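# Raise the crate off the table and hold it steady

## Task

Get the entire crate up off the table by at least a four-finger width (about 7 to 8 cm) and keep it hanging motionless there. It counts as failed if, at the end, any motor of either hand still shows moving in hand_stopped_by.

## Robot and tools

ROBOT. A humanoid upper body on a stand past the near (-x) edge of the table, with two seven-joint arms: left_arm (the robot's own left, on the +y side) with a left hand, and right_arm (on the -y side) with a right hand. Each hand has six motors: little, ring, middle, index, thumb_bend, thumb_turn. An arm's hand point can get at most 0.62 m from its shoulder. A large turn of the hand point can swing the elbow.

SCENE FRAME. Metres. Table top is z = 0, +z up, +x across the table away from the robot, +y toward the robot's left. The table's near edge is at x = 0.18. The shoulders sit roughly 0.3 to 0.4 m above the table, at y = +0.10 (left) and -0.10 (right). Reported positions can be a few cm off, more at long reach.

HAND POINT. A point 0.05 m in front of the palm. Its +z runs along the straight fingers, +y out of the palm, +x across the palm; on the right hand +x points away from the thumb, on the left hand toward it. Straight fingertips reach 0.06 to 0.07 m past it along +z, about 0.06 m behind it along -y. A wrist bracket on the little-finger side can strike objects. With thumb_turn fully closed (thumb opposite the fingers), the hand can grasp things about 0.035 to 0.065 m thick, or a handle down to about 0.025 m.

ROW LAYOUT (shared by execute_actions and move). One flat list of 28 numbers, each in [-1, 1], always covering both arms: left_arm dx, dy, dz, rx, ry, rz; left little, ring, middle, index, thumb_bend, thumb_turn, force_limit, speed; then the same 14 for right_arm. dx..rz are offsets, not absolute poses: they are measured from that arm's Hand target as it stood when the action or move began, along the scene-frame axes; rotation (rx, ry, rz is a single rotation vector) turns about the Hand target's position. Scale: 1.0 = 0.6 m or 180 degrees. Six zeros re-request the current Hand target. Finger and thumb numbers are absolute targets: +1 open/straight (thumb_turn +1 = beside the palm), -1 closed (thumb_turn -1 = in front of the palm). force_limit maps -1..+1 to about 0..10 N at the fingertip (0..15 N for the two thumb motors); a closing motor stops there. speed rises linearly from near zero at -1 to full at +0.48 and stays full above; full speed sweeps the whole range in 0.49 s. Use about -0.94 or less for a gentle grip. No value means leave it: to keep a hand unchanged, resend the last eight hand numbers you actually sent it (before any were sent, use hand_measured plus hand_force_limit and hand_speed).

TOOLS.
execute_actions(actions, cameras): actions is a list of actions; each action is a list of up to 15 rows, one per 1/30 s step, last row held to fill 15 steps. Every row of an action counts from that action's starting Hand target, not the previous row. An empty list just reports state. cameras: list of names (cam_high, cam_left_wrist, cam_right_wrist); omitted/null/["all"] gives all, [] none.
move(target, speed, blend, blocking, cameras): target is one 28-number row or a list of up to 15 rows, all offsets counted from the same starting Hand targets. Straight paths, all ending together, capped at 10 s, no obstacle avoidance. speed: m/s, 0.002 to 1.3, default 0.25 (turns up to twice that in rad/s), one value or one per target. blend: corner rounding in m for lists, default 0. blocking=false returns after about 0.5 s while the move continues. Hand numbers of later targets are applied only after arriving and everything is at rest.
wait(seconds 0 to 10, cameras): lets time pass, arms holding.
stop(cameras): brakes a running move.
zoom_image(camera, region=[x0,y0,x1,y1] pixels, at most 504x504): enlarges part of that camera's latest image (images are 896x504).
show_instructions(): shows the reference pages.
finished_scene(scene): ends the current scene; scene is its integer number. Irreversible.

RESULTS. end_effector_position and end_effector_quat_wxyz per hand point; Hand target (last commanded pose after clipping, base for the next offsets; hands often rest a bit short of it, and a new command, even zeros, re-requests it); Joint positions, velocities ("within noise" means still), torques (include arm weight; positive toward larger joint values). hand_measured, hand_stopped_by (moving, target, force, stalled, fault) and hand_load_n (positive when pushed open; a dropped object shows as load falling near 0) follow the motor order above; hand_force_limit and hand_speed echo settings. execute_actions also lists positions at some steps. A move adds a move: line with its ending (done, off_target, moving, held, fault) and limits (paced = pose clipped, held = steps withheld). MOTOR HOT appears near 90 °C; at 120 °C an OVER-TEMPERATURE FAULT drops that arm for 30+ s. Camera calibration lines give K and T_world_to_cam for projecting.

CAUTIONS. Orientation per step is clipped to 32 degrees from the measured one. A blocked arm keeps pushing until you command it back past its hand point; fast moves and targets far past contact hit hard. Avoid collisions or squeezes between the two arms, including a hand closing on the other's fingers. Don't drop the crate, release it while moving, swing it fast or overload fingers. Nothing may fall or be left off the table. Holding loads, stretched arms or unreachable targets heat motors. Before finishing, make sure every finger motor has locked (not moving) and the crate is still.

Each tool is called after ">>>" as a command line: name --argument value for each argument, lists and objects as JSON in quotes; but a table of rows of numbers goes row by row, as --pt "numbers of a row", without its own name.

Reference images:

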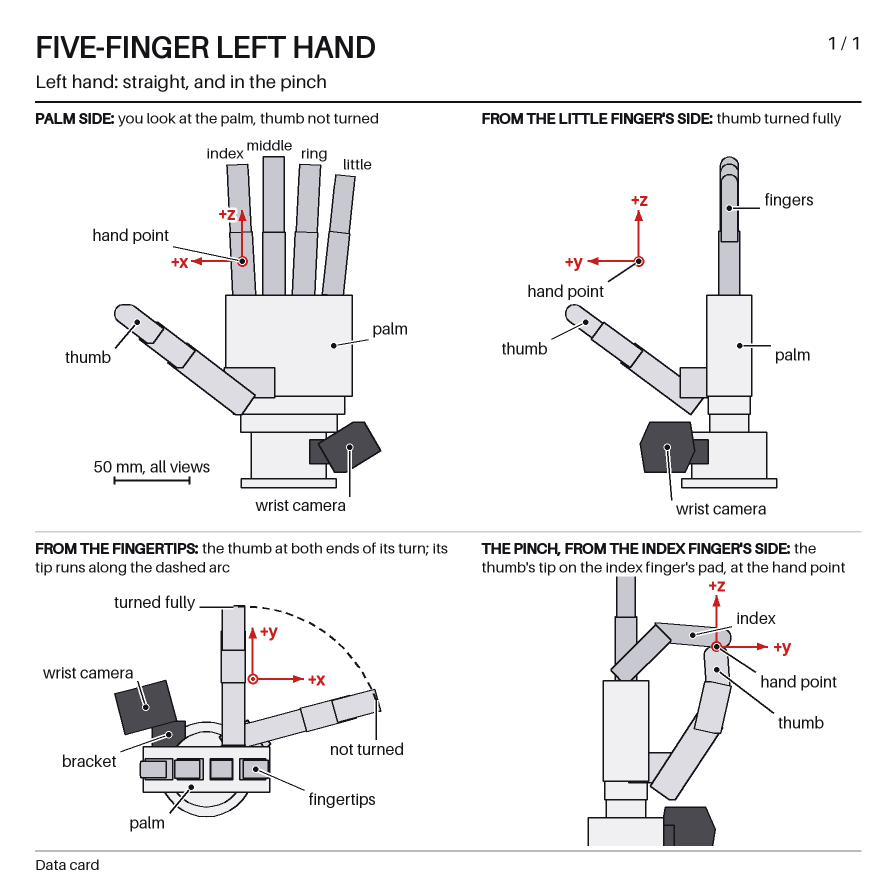

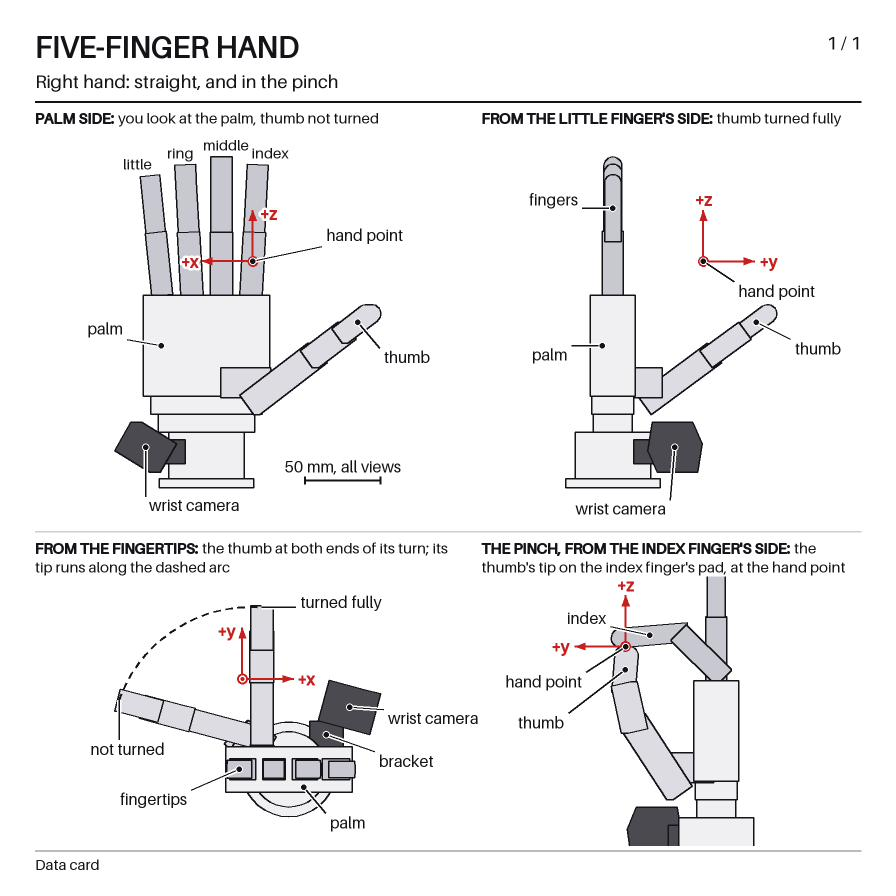

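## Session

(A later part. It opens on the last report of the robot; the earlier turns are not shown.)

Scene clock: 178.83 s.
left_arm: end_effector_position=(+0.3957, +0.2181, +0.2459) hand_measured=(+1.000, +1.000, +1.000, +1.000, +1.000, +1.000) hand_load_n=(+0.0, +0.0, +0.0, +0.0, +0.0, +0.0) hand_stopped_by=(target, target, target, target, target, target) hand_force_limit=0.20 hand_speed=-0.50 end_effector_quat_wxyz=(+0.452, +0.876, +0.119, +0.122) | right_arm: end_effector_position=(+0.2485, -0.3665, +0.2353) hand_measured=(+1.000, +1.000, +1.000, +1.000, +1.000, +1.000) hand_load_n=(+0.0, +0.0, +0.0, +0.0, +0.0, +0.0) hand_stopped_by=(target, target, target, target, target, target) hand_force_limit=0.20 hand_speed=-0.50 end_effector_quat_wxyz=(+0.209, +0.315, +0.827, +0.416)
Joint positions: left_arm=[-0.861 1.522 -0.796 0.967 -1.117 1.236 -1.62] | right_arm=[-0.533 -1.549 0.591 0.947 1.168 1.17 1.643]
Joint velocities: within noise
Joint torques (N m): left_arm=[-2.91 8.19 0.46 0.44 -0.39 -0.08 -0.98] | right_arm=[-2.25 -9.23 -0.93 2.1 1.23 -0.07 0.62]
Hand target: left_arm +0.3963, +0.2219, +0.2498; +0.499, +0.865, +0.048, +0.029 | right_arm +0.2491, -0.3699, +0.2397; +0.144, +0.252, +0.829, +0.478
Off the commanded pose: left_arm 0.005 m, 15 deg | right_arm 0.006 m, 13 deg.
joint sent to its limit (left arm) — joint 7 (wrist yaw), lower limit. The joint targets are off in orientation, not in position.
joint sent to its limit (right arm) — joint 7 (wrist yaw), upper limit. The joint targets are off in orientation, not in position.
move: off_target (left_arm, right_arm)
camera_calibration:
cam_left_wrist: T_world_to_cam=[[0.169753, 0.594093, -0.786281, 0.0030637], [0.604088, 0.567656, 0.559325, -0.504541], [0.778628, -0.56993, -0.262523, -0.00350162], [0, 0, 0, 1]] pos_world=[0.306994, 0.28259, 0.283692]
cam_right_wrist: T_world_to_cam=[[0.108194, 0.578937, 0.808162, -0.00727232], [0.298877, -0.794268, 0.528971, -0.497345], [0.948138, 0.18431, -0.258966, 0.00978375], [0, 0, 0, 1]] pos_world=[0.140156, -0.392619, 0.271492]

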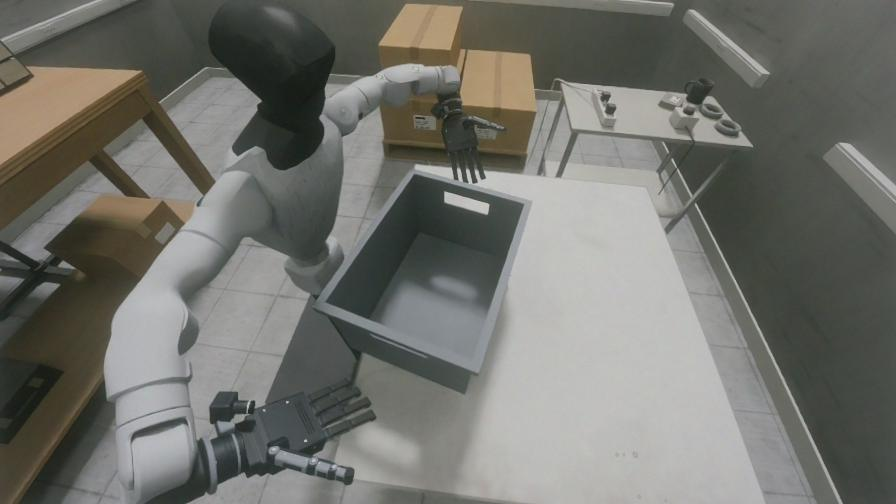

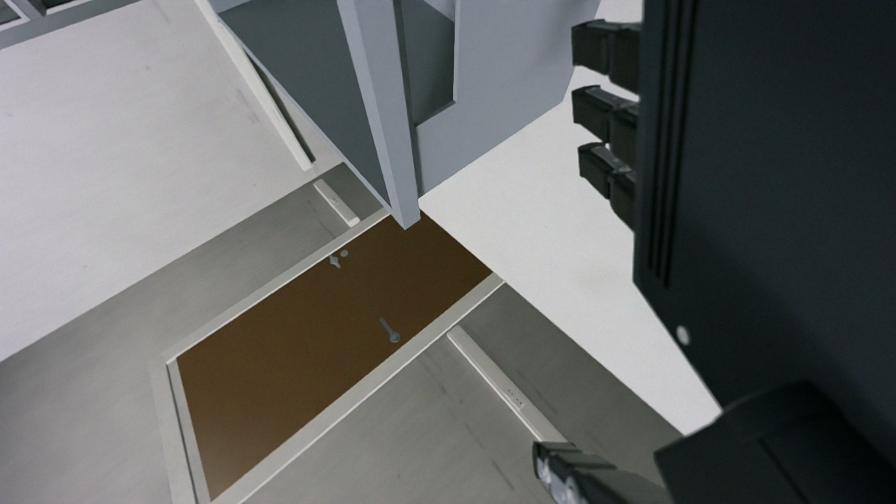

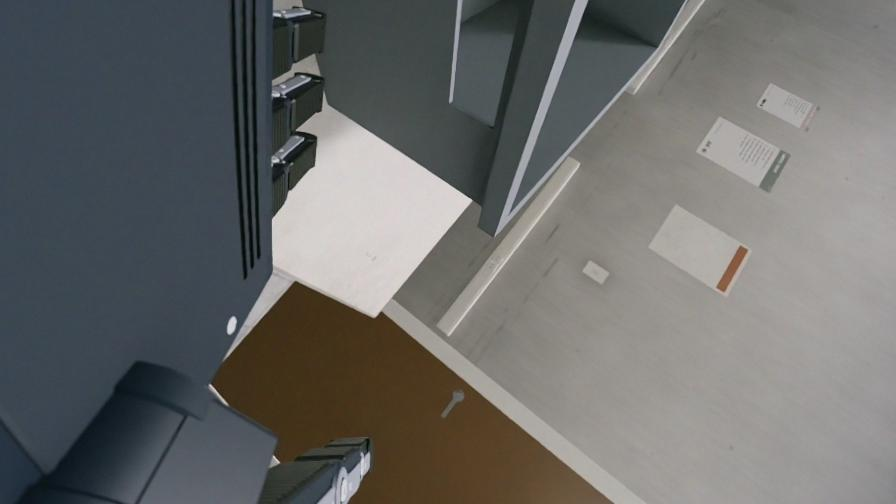

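>>> move --target '[-0.013,-0.05,-0.016,0,0,0,0.67,0.67,0.67,0.67,1,1,0.2,-0.5,0.015,0.06,-0.04,0,0,0,0.67,0.67,0.67,0.67,1,1,0.2,-0.5]' --speed 0.15

>>> zoom_image --camera "cam_high" --region '[300, 130, 560, 390]'

Scene clock: 182.47 s.
left_arm: end_effector_position=(+0.3874, +0.1922, +0.2396) hand_measured=(+0.670, +0.670, +0.670, +0.670, +1.000, +1.000) hand_load_n=(+0.0, +0.0, +0.5, +0.0, +0.0, +0.0) hand_stopped_by=(target, target, target, target, target, target) hand_force_limit=0.20 hand_speed=-0.50 end_effector_quat_wxyz=(+0.471, +0.875, +0.084, +0.078) | right_arm: end_effector_position=(+0.2565, -0.3323, +0.2133) hand_measured=(+0.670, +0.670, +0.670, +0.670, +1.000, +1.000) hand_load_n=(+0.5, +0.0, +0.0, +0.0, +0.0, +0.0) hand_stopped_by=(target, target, target, target, target, target) hand_force_limit=0.20 hand_speed=-0.50 end_effector_quat_wxyz=(+0.162, +0.275, +0.831, +0.455)
Joint positions: left_arm=[-1.043 1.522 -1.17 0.906 -1.298 1.174 -1.621] | right_arm=[-0.73 -1.483 0.946 0.923 1.287 1.089 1.643]
Joint velocities: within noise
Joint torques (N m): left_arm=[-3.07 5.69 0.19 1 -0.48 -0.06 -0.96] | right_arm=[-2.68 -7.48 -0.88 2.14 1.24 -0.03 0.63]
Hand target: left_arm +0.3885, +0.1919, +0.2402; +0.499, +0.865, +0.048, +0.029 | right_arm +0.2581, -0.3339, +0.2157; +0.144, +0.252, +0.829, +0.478
Off the commanded pose: left_arm 0.001 m, 8 deg | right_arm 0.003 m, 4 deg.
joint sent to its limit (left arm) — joint 7 (wrist yaw), lower limit. The joint targets are off in orientation, not in position.
joint sent to its limit (right arm) — joint 7 (wrist yaw), upper limit. The joint targets are off in orientation, not in position.
move: off_target (left_arm, right_arm)
camera_calibration:
cam_left_wrist: T_world_to_cam=[[0.195881, 0.545873, -0.814649, 0.0208121], [0.683139, 0.520037, 0.512721, -0.491612], [0.703528, -0.656951, -0.271041, 0.0344122], [0, 0, 0, 1]] pos_world=[0.307552, 0.266903, 0.278342]
cam_right_wrist: T_world_to_cam=[[0.0558557, 0.5282, 0.847281, -0.0218874], [0.408381, -0.786461, 0.463362, -0.472451], [0.911101, 0.320132, -0.259635, 0.0449754], [0, 0, 0, 1]] pos_world=[0.153185, -0.374402, 0.249138]

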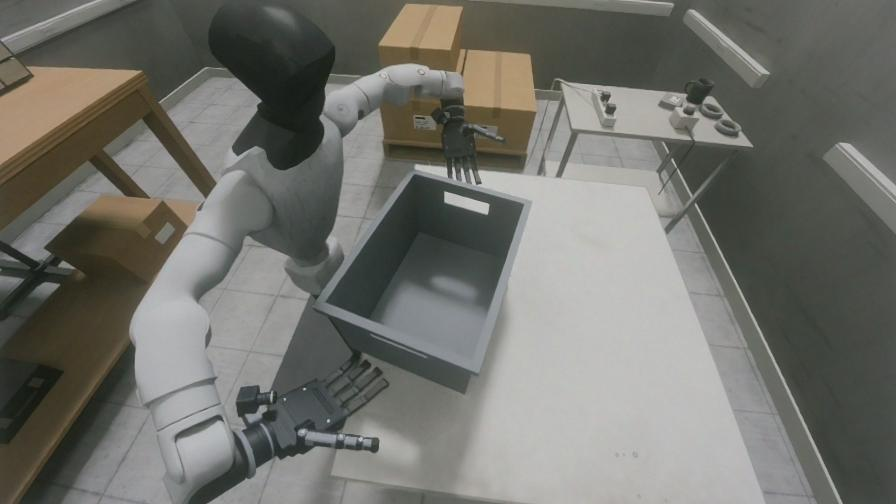

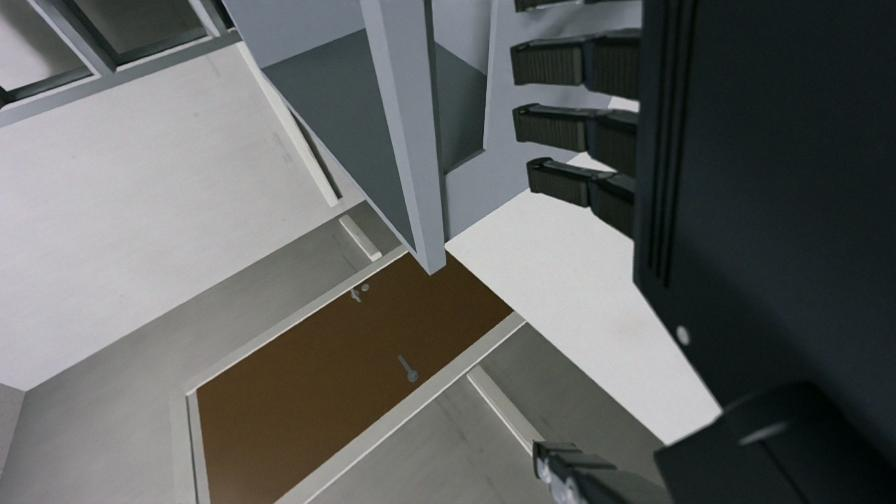

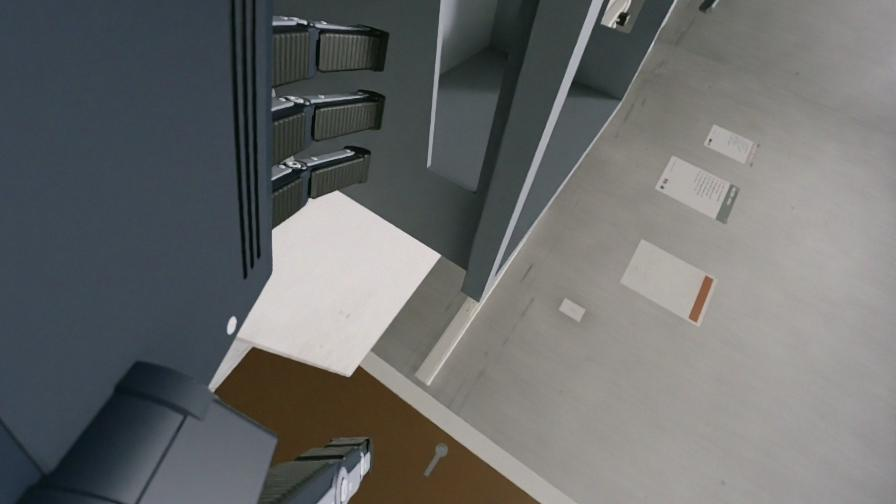

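Scaled by 1.938 from the camera's 896x504 image, which has a finer 1280x720 frame.

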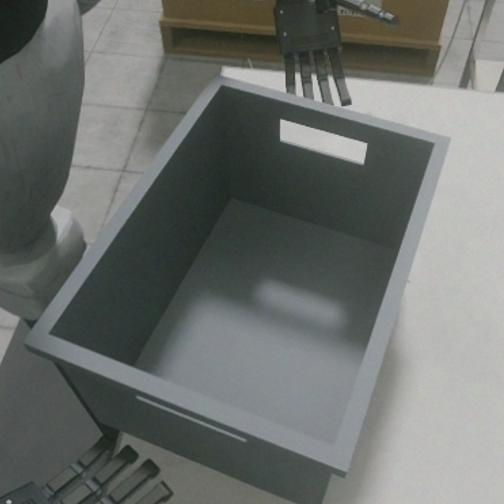

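>>> move --target '[0.035,-0.065,-0.006,0,0,0,0.67,0.67,0.67,0.67,1,1,0.2,-0.5,0.049,0.045,0.012,0,0,0,0.67,0.67,0.67,0.67,1,1,0.2,-0.5]' --speed 0.1

>>> zoom_image --camera "cam_high" --region '[300, 130, 560, 390]'

>>> zoom_image --camera "cam_left_wrist" --region '[360, 0, 720, 280]'

>>> zoom_image --camera "cam_right_wrist" --region '[200, 0, 560, 280]'

Scene clock: 187.70 s.
left_arm: end_effector_position=(+0.4085, +0.1556, +0.2361) hand_measured=(+0.670, +0.670, +0.670, +0.670, +1.000, +1.000) hand_load_n=(+0.0, +0.0, +0.0, +0.0, +0.0, +0.0) hand_stopped_by=(target, target, target, target, target, target) hand_force_limit=0.20 hand_speed=-0.50 end_effector_quat_wxyz=(+0.485, +0.870, +0.068, +0.053) | right_arm: end_effector_position=(+0.2856, -0.3100, +0.2231) hand_measured=(+0.670, +0.670, +0.670, +0.670, +1.000, +1.000) hand_load_n=(+0.0, +0.5, +0.0, +0.0, +0.0, +0.0) hand_stopped_by=(target, target, target, target, target, target) hand_force_limit=0.20 hand_speed=-0.50 end_effector_quat_wxyz=(+0.146, +0.257, +0.829, +0.474)
Joint positions: left_arm=[-1.243 1.365 -1.314 0.998 -1.283 1.232 -1.621] | right_arm=[-0.894 -1.425 0.946 0.893 1.217 1.215 1.608]
Joint velocities: within noise
Joint torques (N m): left_arm=[-4.08 4.1 0.18 0.75 -0.33 -0.04 -0.98] | right_arm=[-3.2 -5.52 -1.17 1.48 0.77 0.19 0.66]
Hand target: left_arm +0.4095, +0.1529, +0.2366; +0.499, +0.865, +0.048, +0.029 | right_arm +0.2875, -0.3069, +0.2229; +0.144, +0.252, +0.829, +0.478
Off the commanded pose: left_arm 0.003 m, 4 deg | right_arm 0.004 m, 1 deg.
joint sent to its limit (left arm) — joint 7 (wrist yaw), lower limit. The joint targets are off in orientation, not in position.
move: off_target (left_arm, right_arm)
camera_calibration:
cam_left_wrist: T_world_to_cam=[[0.203415, 0.5101, -0.835716, 0.0413311], [0.723172, 0.497133, 0.479459, -0.490087], [0.660034, -0.701895, -0.267766, 0.0185961], [0, 0, 0, 1]] pos_world=[0.333736, 0.235608, 0.274497]
cam_right_wrist: T_world_to_cam=[[0.0298971, 0.499509, 0.865793, -0.0491291], [0.447168, -0.781352, 0.435351, -0.474519], [0.89395, 0.374139, -0.246724, 0.0326409], [0, 0, 0, 1]] pos_world=[0.184479, -0.358438, 0.257171]

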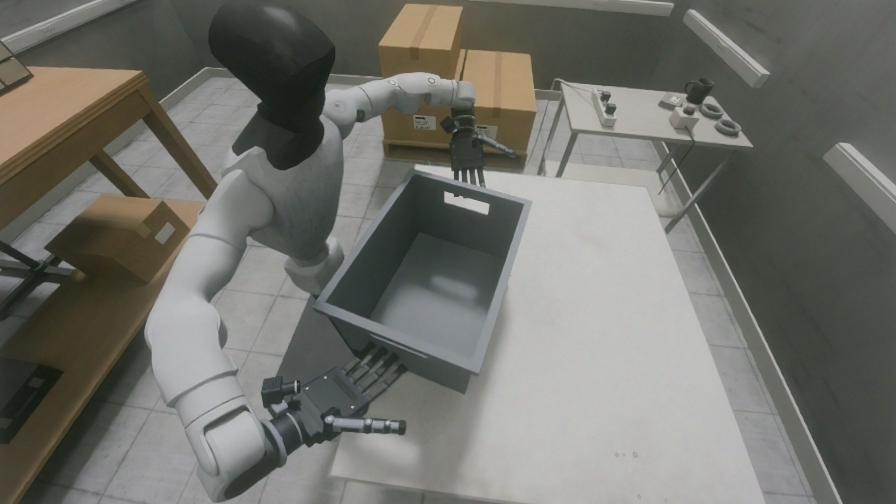

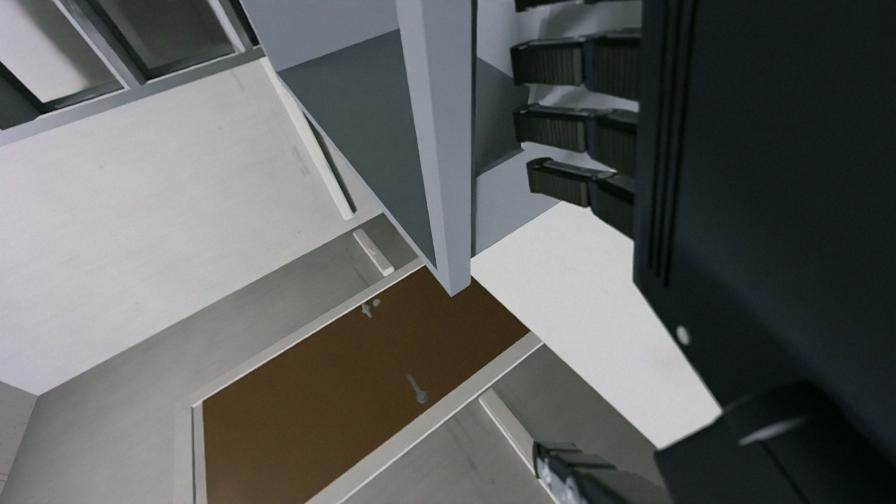

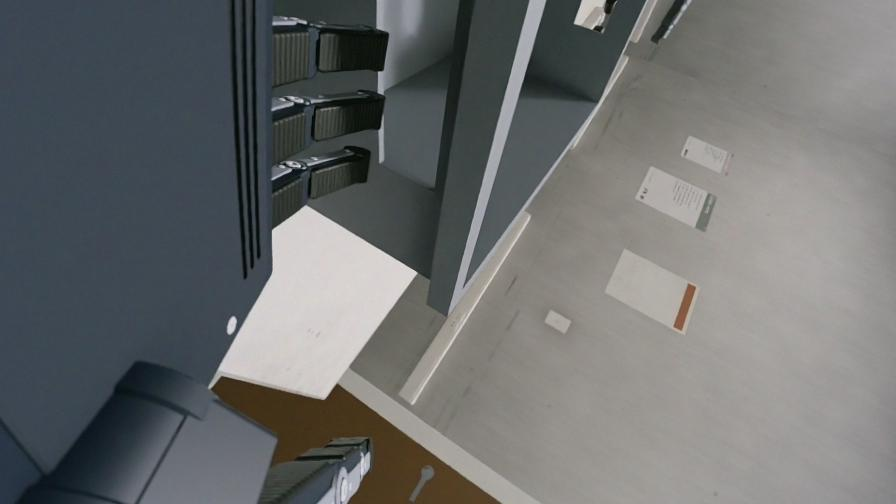

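Scaled by 1.938 from the camera's 896x504 image, which has a finer 1280x720 frame.

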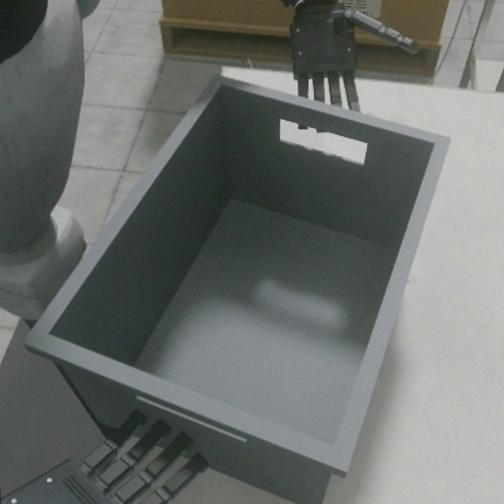

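Scaled by 1.400 from the camera's 896x504 image, which has a finer 1280x720 frame.

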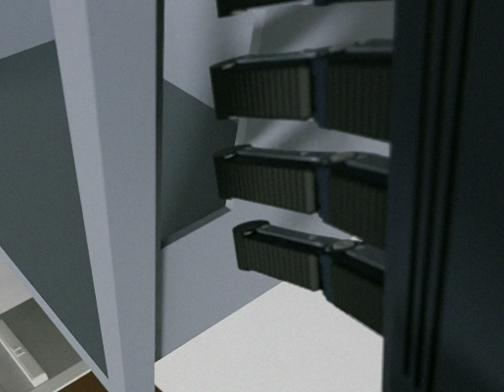

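Scaled by 1.400 from the camera's 896x504 image, which has a finer 1280x720 frame.

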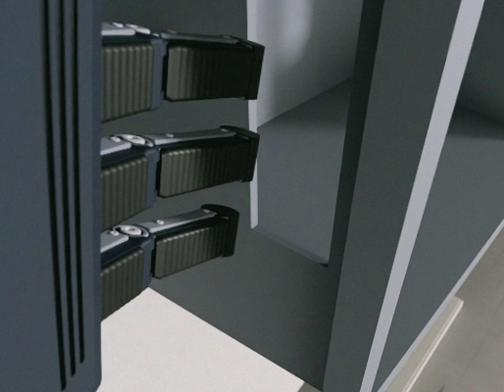

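>>> move --pt "0 0 -0.01 0 0 0 0.67 0.67 0.67 0.67 1 1 0.2 -0.5 -0.016 0.004 0.013 0 0 0 0.67 0.67 0.67 0.67 1 1 0.2 -0.5" --pt "0.006 -0.058 -0.01 0 0 0 0.67 0.67 0.67 0.67 1 1 0.2 -0.5 0.035 0.08 0.013 0 0 0 0.67 0.67 0.67 0.67 1 1 0.2 -0.5" --speed 0.06

>>> zoom_image --camera "cam_high" --region '[300, 130, 560, 390]'

>>> zoom_image --camera "cam_left_wrist" --region '[360, 0, 720, 280]'

>>> zoom_image --camera "cam_right_wrist" --region '[200, 0, 560, 280]'

Scene clock: 198.03 s.
left_arm: end_effector_position=(+0.4126, +0.1170, +0.2284) hand_measured=(+0.670, +0.670, +0.670, +0.670, +1.000, +1.000) hand_load_n=(+0.0, +0.0, +0.0, +0.0, +0.0, +0.0) hand_stopped_by=(target, target, target, target, target, target) hand_force_limit=0.20 hand_speed=-0.50 end_effector_quat_wxyz=(+0.497, +0.866, +0.046, +0.026) | right_arm: end_effector_position=(+0.3106, -0.2574, +0.2316) hand_measured=(+0.670, +0.670, +0.670, +0.670, +1.000, +1.000) hand_load_n=(+0.0, +0.0, +0.5, +0.0, +0.0, +0.0) hand_stopped_by=(target, target, target, target, target, target) hand_force_limit=0.20 hand_speed=-0.50 end_effector_quat_wxyz=(+0.145, +0.249, +0.828, +0.481)
Joint positions: left_arm=[-1.296 1.285 -1.337 0.956 -1.403 1.27 -1.479] | right_arm=[-0.784 -1.52 0.79 0.548 1.91 1.277 0.877]
Joint velocities: within noise
Joint torques (N m): left_arm=[-3.82 5.11 1.26 -0.47 -0.8 0.12 -0.79] | right_arm=[-1.96 -7.39 -1.7 0.9 1.7 -0.06 0.55]
Hand target: left_arm +0.4131, +0.1181, +0.2306; +0.499, +0.865, +0.048, +0.029 | right_arm +0.3085, -0.2589, +0.2307; +0.144, +0.252, +0.829, +0.478
Off the commanded pose: left_arm 0.003 m, 0 deg | right_arm 0.003 m, 1 deg.
move: done
camera_calibration:
cam_left_wrist: T_world_to_cam=[[0.215422, 0.473648, -0.853962, 0.0571215], [0.76562, 0.460899, 0.448773, -0.47642], [0.606151, -0.750486, -0.263346, 0.0135592], [0, 0, 0, 1]] pos_world=[0.344233, 0.202702, 0.266155]
cam_right_wrist: T_world_to_cam=[[0.0147626, 0.490368, 0.87139, -0.0825243], [0.454153, -0.779693, 0.431073, -0.449095], [0.890802, 0.38938, -0.234212, -0.00531848], [0, 0, 0, 1]] pos_world=[0.209913, -0.307618, 0.264258]

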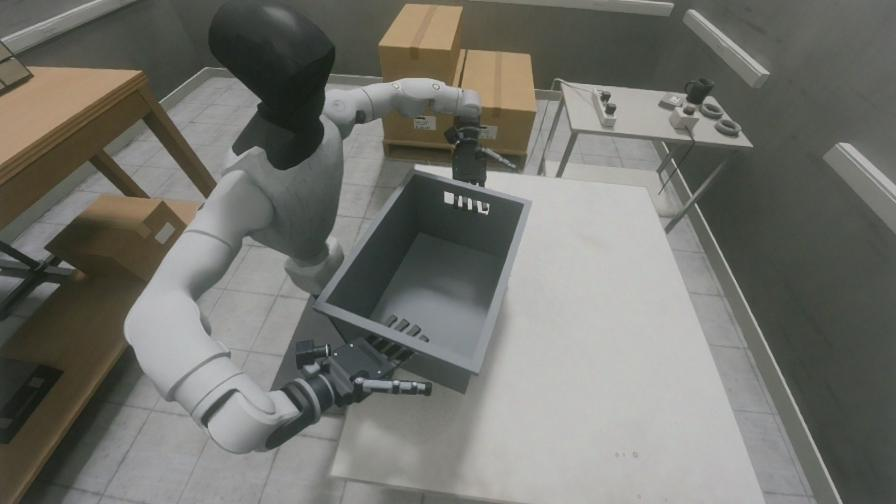

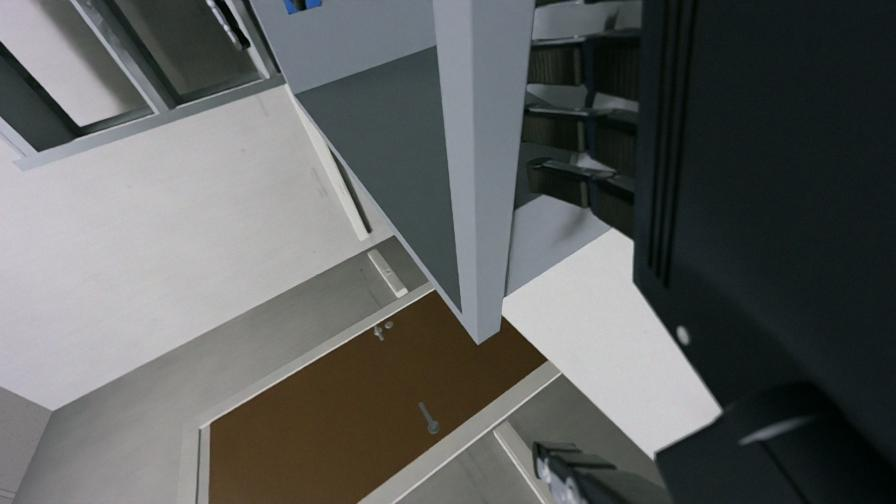

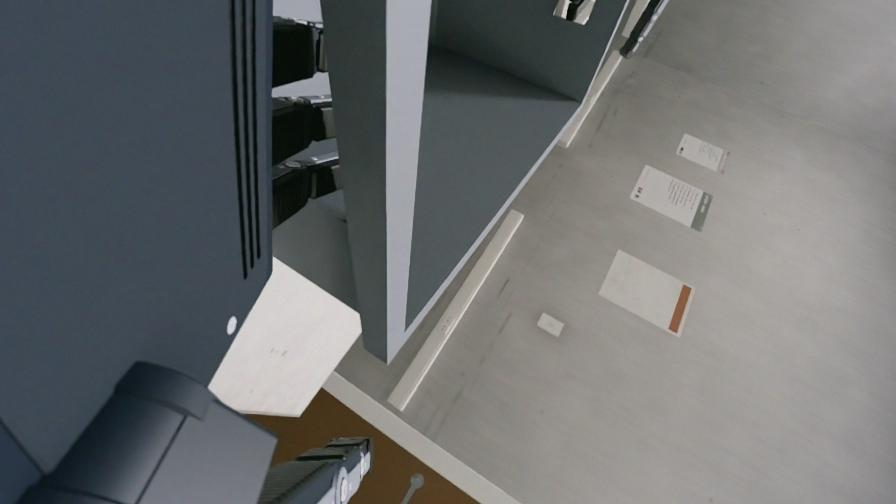

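Scaled by 1.938 from the camera's 896x504 image, which has a finer 1280x720 frame.

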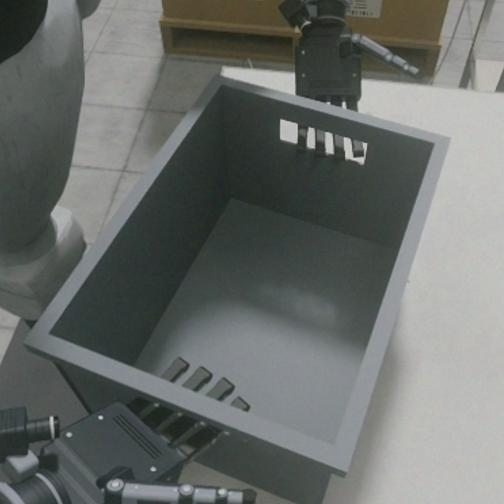

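Scaled by 1.400 from the camera's 896x504 image, which has a finer 1280x720 frame.

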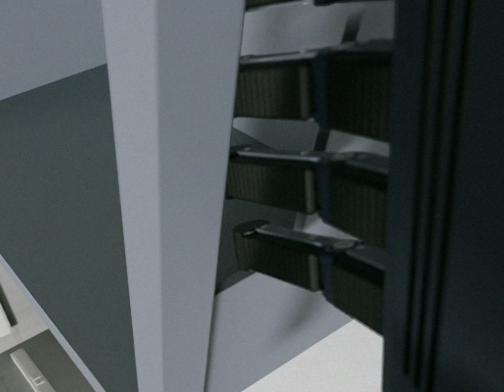

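Scaled by 1.400 from the camera's 896x504 image, which has a finer 1280x720 frame.

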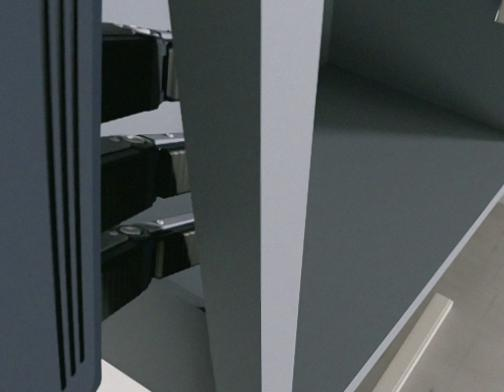

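>>> move --pt "-0.007 -0.053 0 0 0 0 0.67 0.67 0.67 0.67 1 1 -0.5 -0.9 0.009 0.014 0 0 0 0 0.67 0.67 0.67 0.67 1 1 -0.5 -0.9" --pt "-0.007 -0.053 0 0 0 0 0.3 0.3 0.3 0.3 1 1 -0.5 -0.9 0.009 0.014 0 0 0 0 0.3 0.3 0.3 0.3 1 1 -0.5 -0.9" --speed 0.06

>>> zoom_image --camera "cam_high" --region '[300, 130, 560, 390]'

Scene clock: 203.00 s.
left_arm: end_effector_position=(+0.4080, +0.0865, +0.2246) hand_measured=(+0.300, +0.300, +0.300, +0.300, +1.000, +1.000) hand_load_n=(+0.0, +0.0, +0.0, +0.5, +0.0, +0.0) hand_stopped_by=(target, target, target, target, target, target) hand_force_limit=-0.50 hand_speed=-0.90 end_effector_quat_wxyz=(+0.490, +0.870, +0.047, +0.024) | right_arm: end_effector_position=(+0.3111, -0.2542, +0.2230) hand_measured=(+0.300, +0.300, +0.300, +0.364, +1.000, +1.000) hand_load_n=(+0.5, +0.0, +0.0, +2.0, +0.0, +0.0) hand_stopped_by=(target, target, target, force, target, target) hand_force_limit=-0.50 hand_speed=-0.90 end_effector_quat_wxyz=(+0.137, +0.258, +0.836, +0.464)
Joint positions: left_arm=[-1.216 1.361 -1.186 0.732 -1.827 1.311 -0.949] | right_arm=[-0.667 -1.479 0.573 0.537 1.945 1.342 0.693]
Joint velocities: within noise
Joint torques (N m): left_arm=[-3.71 5.55 1.99 -0.76 -0.99 -0.02 -1.12] | right_arm=[-2.4 -5.72 -2.79 0.76 1.78 0.06 1.01]
Hand target: left_arm +0.4089, +0.0863, +0.2306; +0.499, +0.865, +0.048, +0.029 | right_arm +0.3139, -0.2505, +0.2307; +0.144, +0.252, +0.829, +0.478
Off the commanded pose: left_arm 0.006 m, 1 deg | right_arm 0.009 m, 2 deg.
joint sent to its limit (right arm) — joint 5 (wrist roll), upper limit. The joint targets still meet the commanded pose.
move: off_target (left_arm, right_arm); target 2's new numbers were sent with left_arm's hand 0.007 m and 2 deg from that target
camera_calibration:
cam_left_wrist: T_world_to_cam=[[0.210726, 0.487104, -0.84754, 0.0686524], [0.768003, 0.453904, 0.451822, -0.458287], [0.604786, -0.746124, -0.278448, -0.00386322], [0, 0, 0, 1]] pos_world=[0.339835, 0.171695, 0.264174]
cam_right_wrist: T_world_to_cam=[[0.0476396, 0.515332, 0.855665, -0.0769898], [0.463226, -0.770349, 0.438159, -0.445146], [0.884959, 0.375493, -0.275414, -0.0015793], [0, 0, 0, 1]] pos_world=[0.211269, -0.30265, 0.260488]

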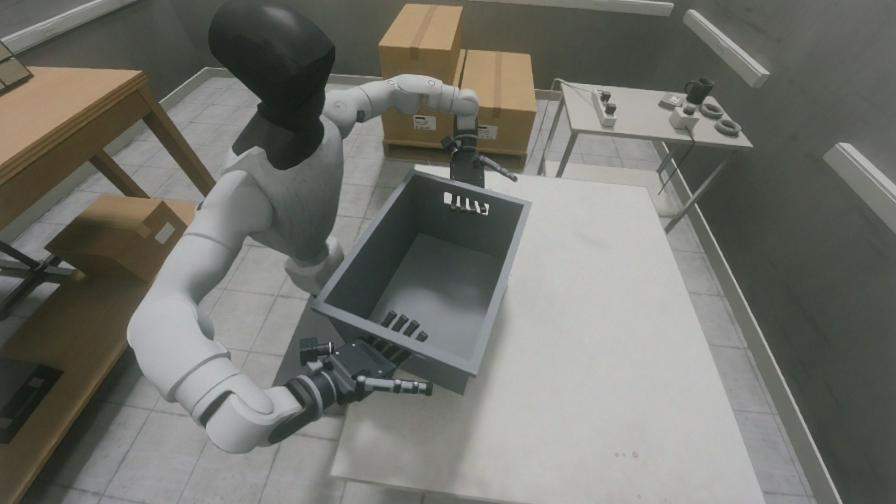

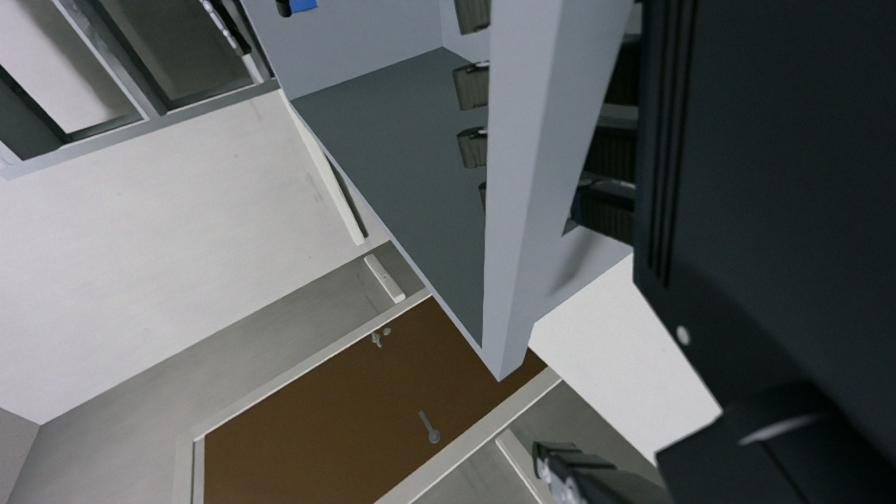

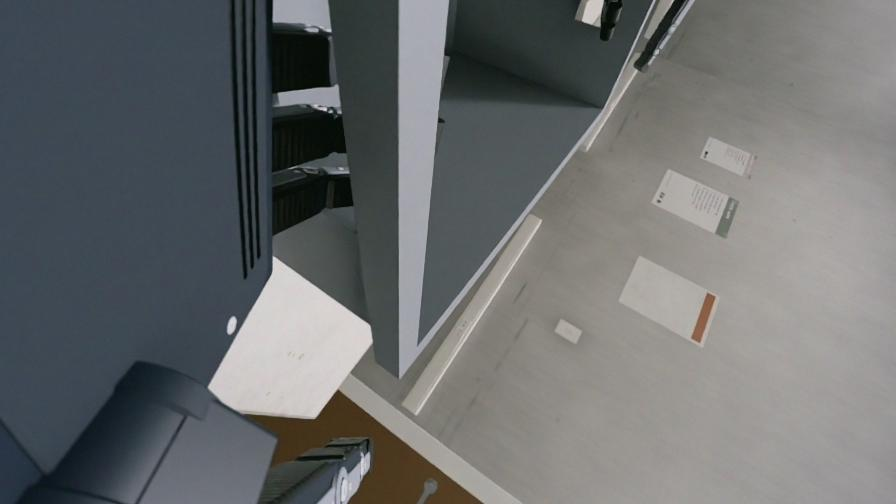

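Scaled by 1.938 from the camera's 896x504 image, which has a finer 1280x720 frame.

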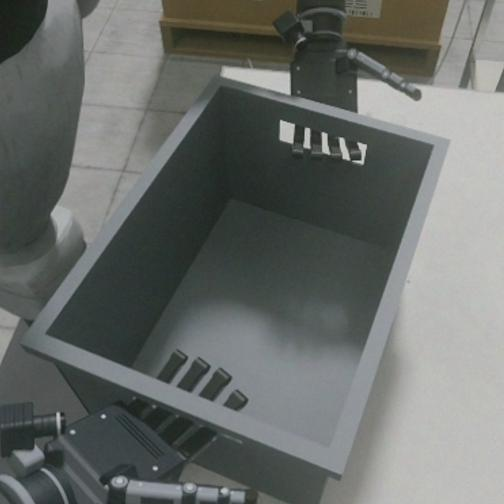

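>>> move --target '[0,0,0.07,0,0,0,0.3,0.3,0.3,0.3,1,1,-0.5,-0.9,-0.004,-0.004,0.07,0,0,0,0.3,0.3,0.3,0.3,1,1,-0.5,-0.9]' --speed 0.05

Scene clock: 205.83 s.
left_arm: end_effector_position=(+0.4009, +0.0888, +0.2454) hand_measured=(+0.300, +0.300, +0.300, +0.300, +1.000, +1.000) hand_load_n=(+1.0, +0.0, +0.0, +2.0, +0.0, +0.0) hand_stopped_by=(target, target, target, target, target, target) hand_force_limit=-0.50 hand_speed=-0.90 end_effector_quat_wxyz=(+0.469, +0.881, +0.053, +0.002) | right_arm: end_effector_position=(+0.3049, -0.2541, +0.2550) hand_measured=(+0.300, +0.300, +0.300, +0.364, +1.000, +1.000) hand_load_n=(+0.5, +0.0, +1.0, +2.0, +0.0, +0.0) hand_stopped_by=(target, target, target, force, target, target) hand_force_limit=-0.50 hand_speed=-0.90 end_effector_quat_wxyz=(+0.119, +0.252, +0.844, +0.458)
Joint positions: left_arm=[-1.301 1.43 -1.16 0.699 -1.863 1.472 -0.839] | right_arm=[-0.667 -1.484 0.303 0.589 1.93 1.606 0.541]
Joint velocities: within noise
Joint torques (N m): left_arm=[-5.37 6.15 3.56 0.35 -1.62 0.11 -1.97] | right_arm=[-2.77 -6.21 -3.3 1.64 2.62 -0.05 1.33]
Hand target: left_arm +0.4089, +0.0863, +0.2726; +0.499, +0.865, +0.048, +0.029 | right_arm +0.3115, -0.2529, +0.2727; +0.144, +0.252, +0.829, +0.478
Off the commanded pose: left_arm 0.028 m, 5 deg | right_arm 0.019 m, 4 deg.
joint sent to its limit (right arm) — joint 5 (wrist roll), upper limit. The joint targets still meet the commanded pose.
move: off_target (left_arm, right_arm)
camera_calibration:
cam_left_wrist: T_world_to_cam=[[0.177561, 0.522949, -0.833664, 0.0934077], [0.793655, 0.424789, 0.435506, -0.46693], [0.581879, -0.738971, -0.339615, 0.031489], [0, 0, 0, 1]] pos_world=[0.335673, 0.172769, 0.291915]
cam_right_wrist: T_world_to_cam=[[0.057061, 0.525189, 0.849071, -0.102824], [0.498971, -0.751624, 0.43138, -0.460623], [0.864738, 0.399047, -0.304942, 0.0323886], [0, 0, 0, 1]] pos_world=[0.207697, -0.305138, 0.295885]

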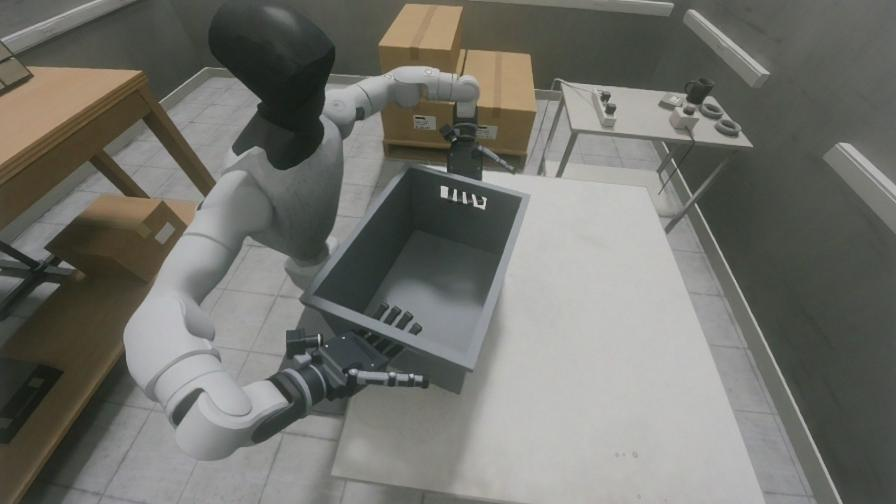

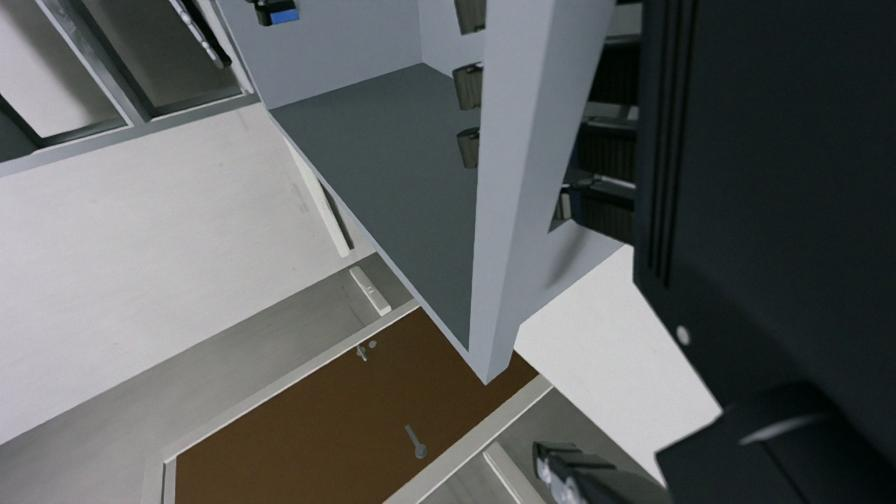

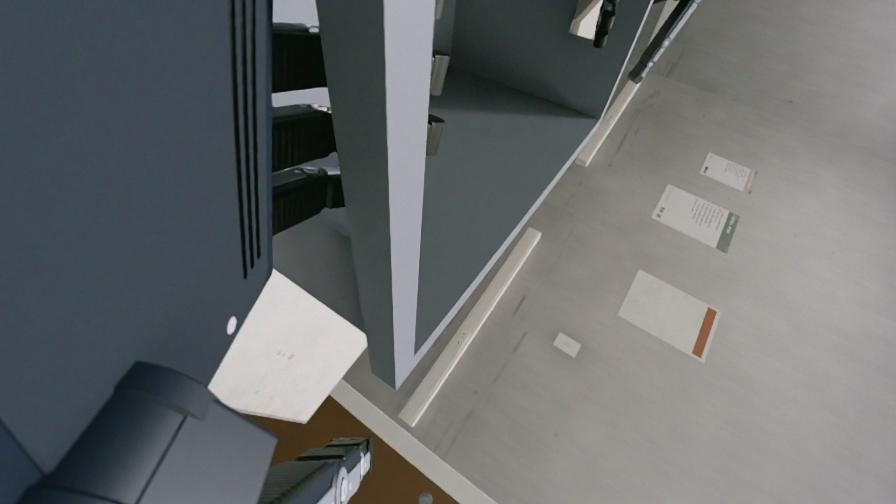

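>>> move --target '[0,0,0.117,0,0,0,0.3,0.3,0.3,0.3,1,1,-0.5,-0.9,0,0,0.1,0,0,0,0.3,0.3,0.3,0.3,1,1,-0.5,-0.9]' --speed 0.06

Scene clock: 209.10 s.
left_arm: end_effector_position=(+0.4056, +0.0894, +0.3255) hand_measured=(+0.300, +0.300, +0.300, +0.300, +1.000, +1.000) hand_load_n=(+1.5, +0.0, +0.0, +1.0, +0.0, +0.0) hand_stopped_by=(target, target, target, target, target, target) hand_force_limit=-0.50 hand_speed=-0.90 end_effector_quat_wxyz=(+0.478, +0.877, +0.055, +0.015) | right_arm: end_effector_position=(+0.3119, -0.2545, +0.3110) hand_measured=(+0.300, +0.300, +0.300, +0.364, +1.000, +1.000) hand_load_n=(+0.0, +0.5, +0.0, +3.0, +0.0, +0.0) hand_stopped_by=(target, target, target, force, target, target) hand_force_limit=-0.50 hand_speed=-0.90 end_effector_quat_wxyz=(+0.164, +0.225, +0.823, +0.496)
Joint positions: left_arm=[-1.994 1.488 -1.841 0.731 -1.915 1.609 -1.03] | right_arm=[-0.771 -1.555 0.319 0.605 1.93 1.645 0.674]
Joint velocities: within noise
Joint torques (N m): left_arm=[-5.7 0.57 1.33 1.61 -1.03 0.08 -2.38] | right_arm=[-2.91 -7.99 -3.42 0.7 2.67 0.04 1.39]
Hand target: left_arm +0.4089, +0.0863, +0.3428; +0.499, +0.865, +0.048, +0.029 | right_arm +0.3115, -0.2529, +0.3327; +0.144, +0.252, +0.829, +0.478
Off the commanded pose: left_arm 0.018 m, 3 deg | right_arm 0.022 m, 4 deg.
joint sent to its limit (left arm) — joint 6 (wrist pitch), upper limit. The joint targets still meet the commanded pose.
joint sent to its limit (right arm) — joint 2 (shoulder roll), lower limit; joint 5 (wrist roll), upper limit; joint 6 (wrist pitch), upper limit. The joint targets are off in orientation, not in position.
move: off_target (left_arm, right_arm)
camera_calibration:
cam_left_wrist: T_world_to_cam=[[0.188431, 0.511339, -0.838467, 0.157194], [0.776519, 0.445121, 0.445966, -0.5041], [0.601258, -0.735119, -0.31319, 0.0395544], [0, 0, 0, 1]] pos_world=[0.338041, 0.173083, 0.369001]
cam_right_wrist: T_world_to_cam=[[-0.0521187, 0.477656, 0.877, -0.137196], [0.445486, -0.774851, 0.448495, -0.48307], [0.893771, 0.414066, -0.172405, -0.00287079], [0, 0, 0, 1]] pos_world=[0.210616, -0.307586, 0.33648]

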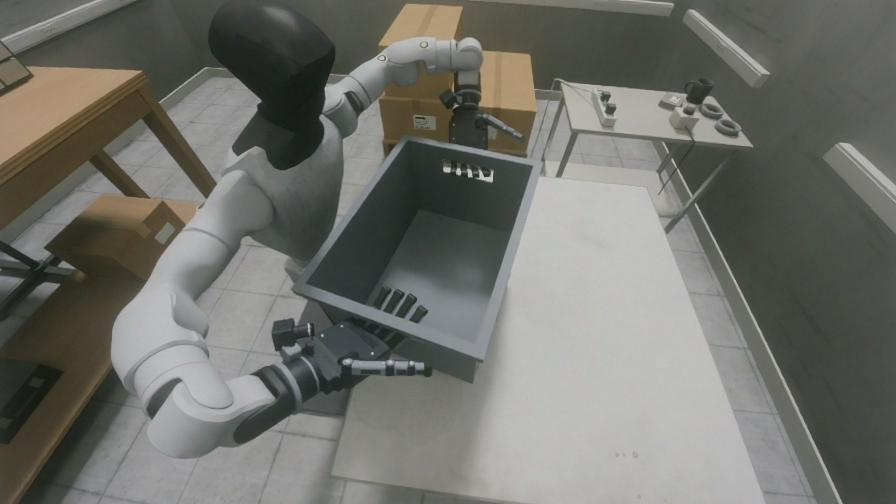

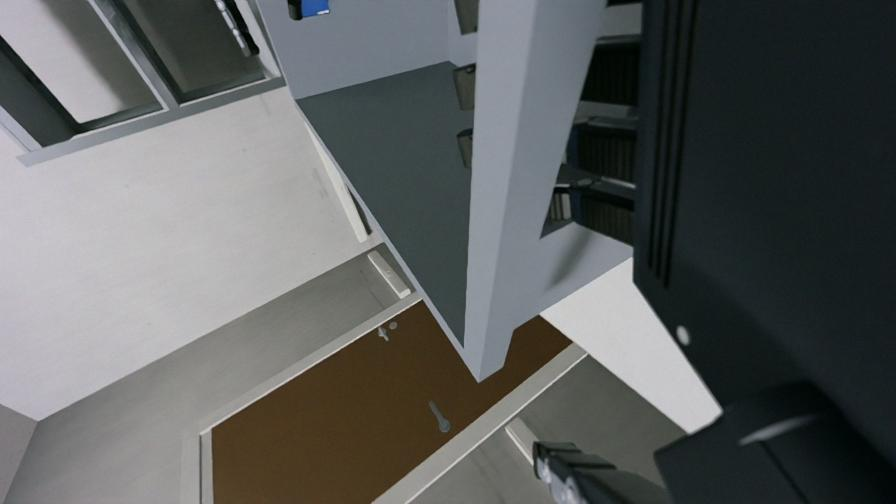

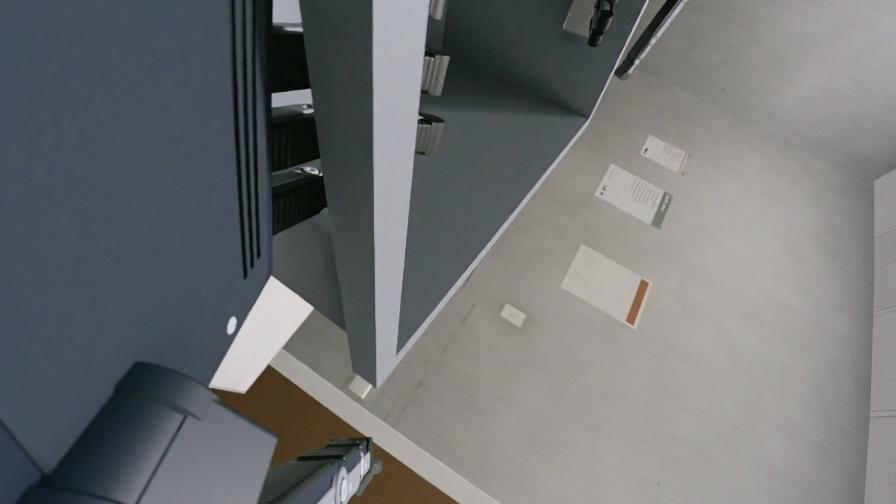

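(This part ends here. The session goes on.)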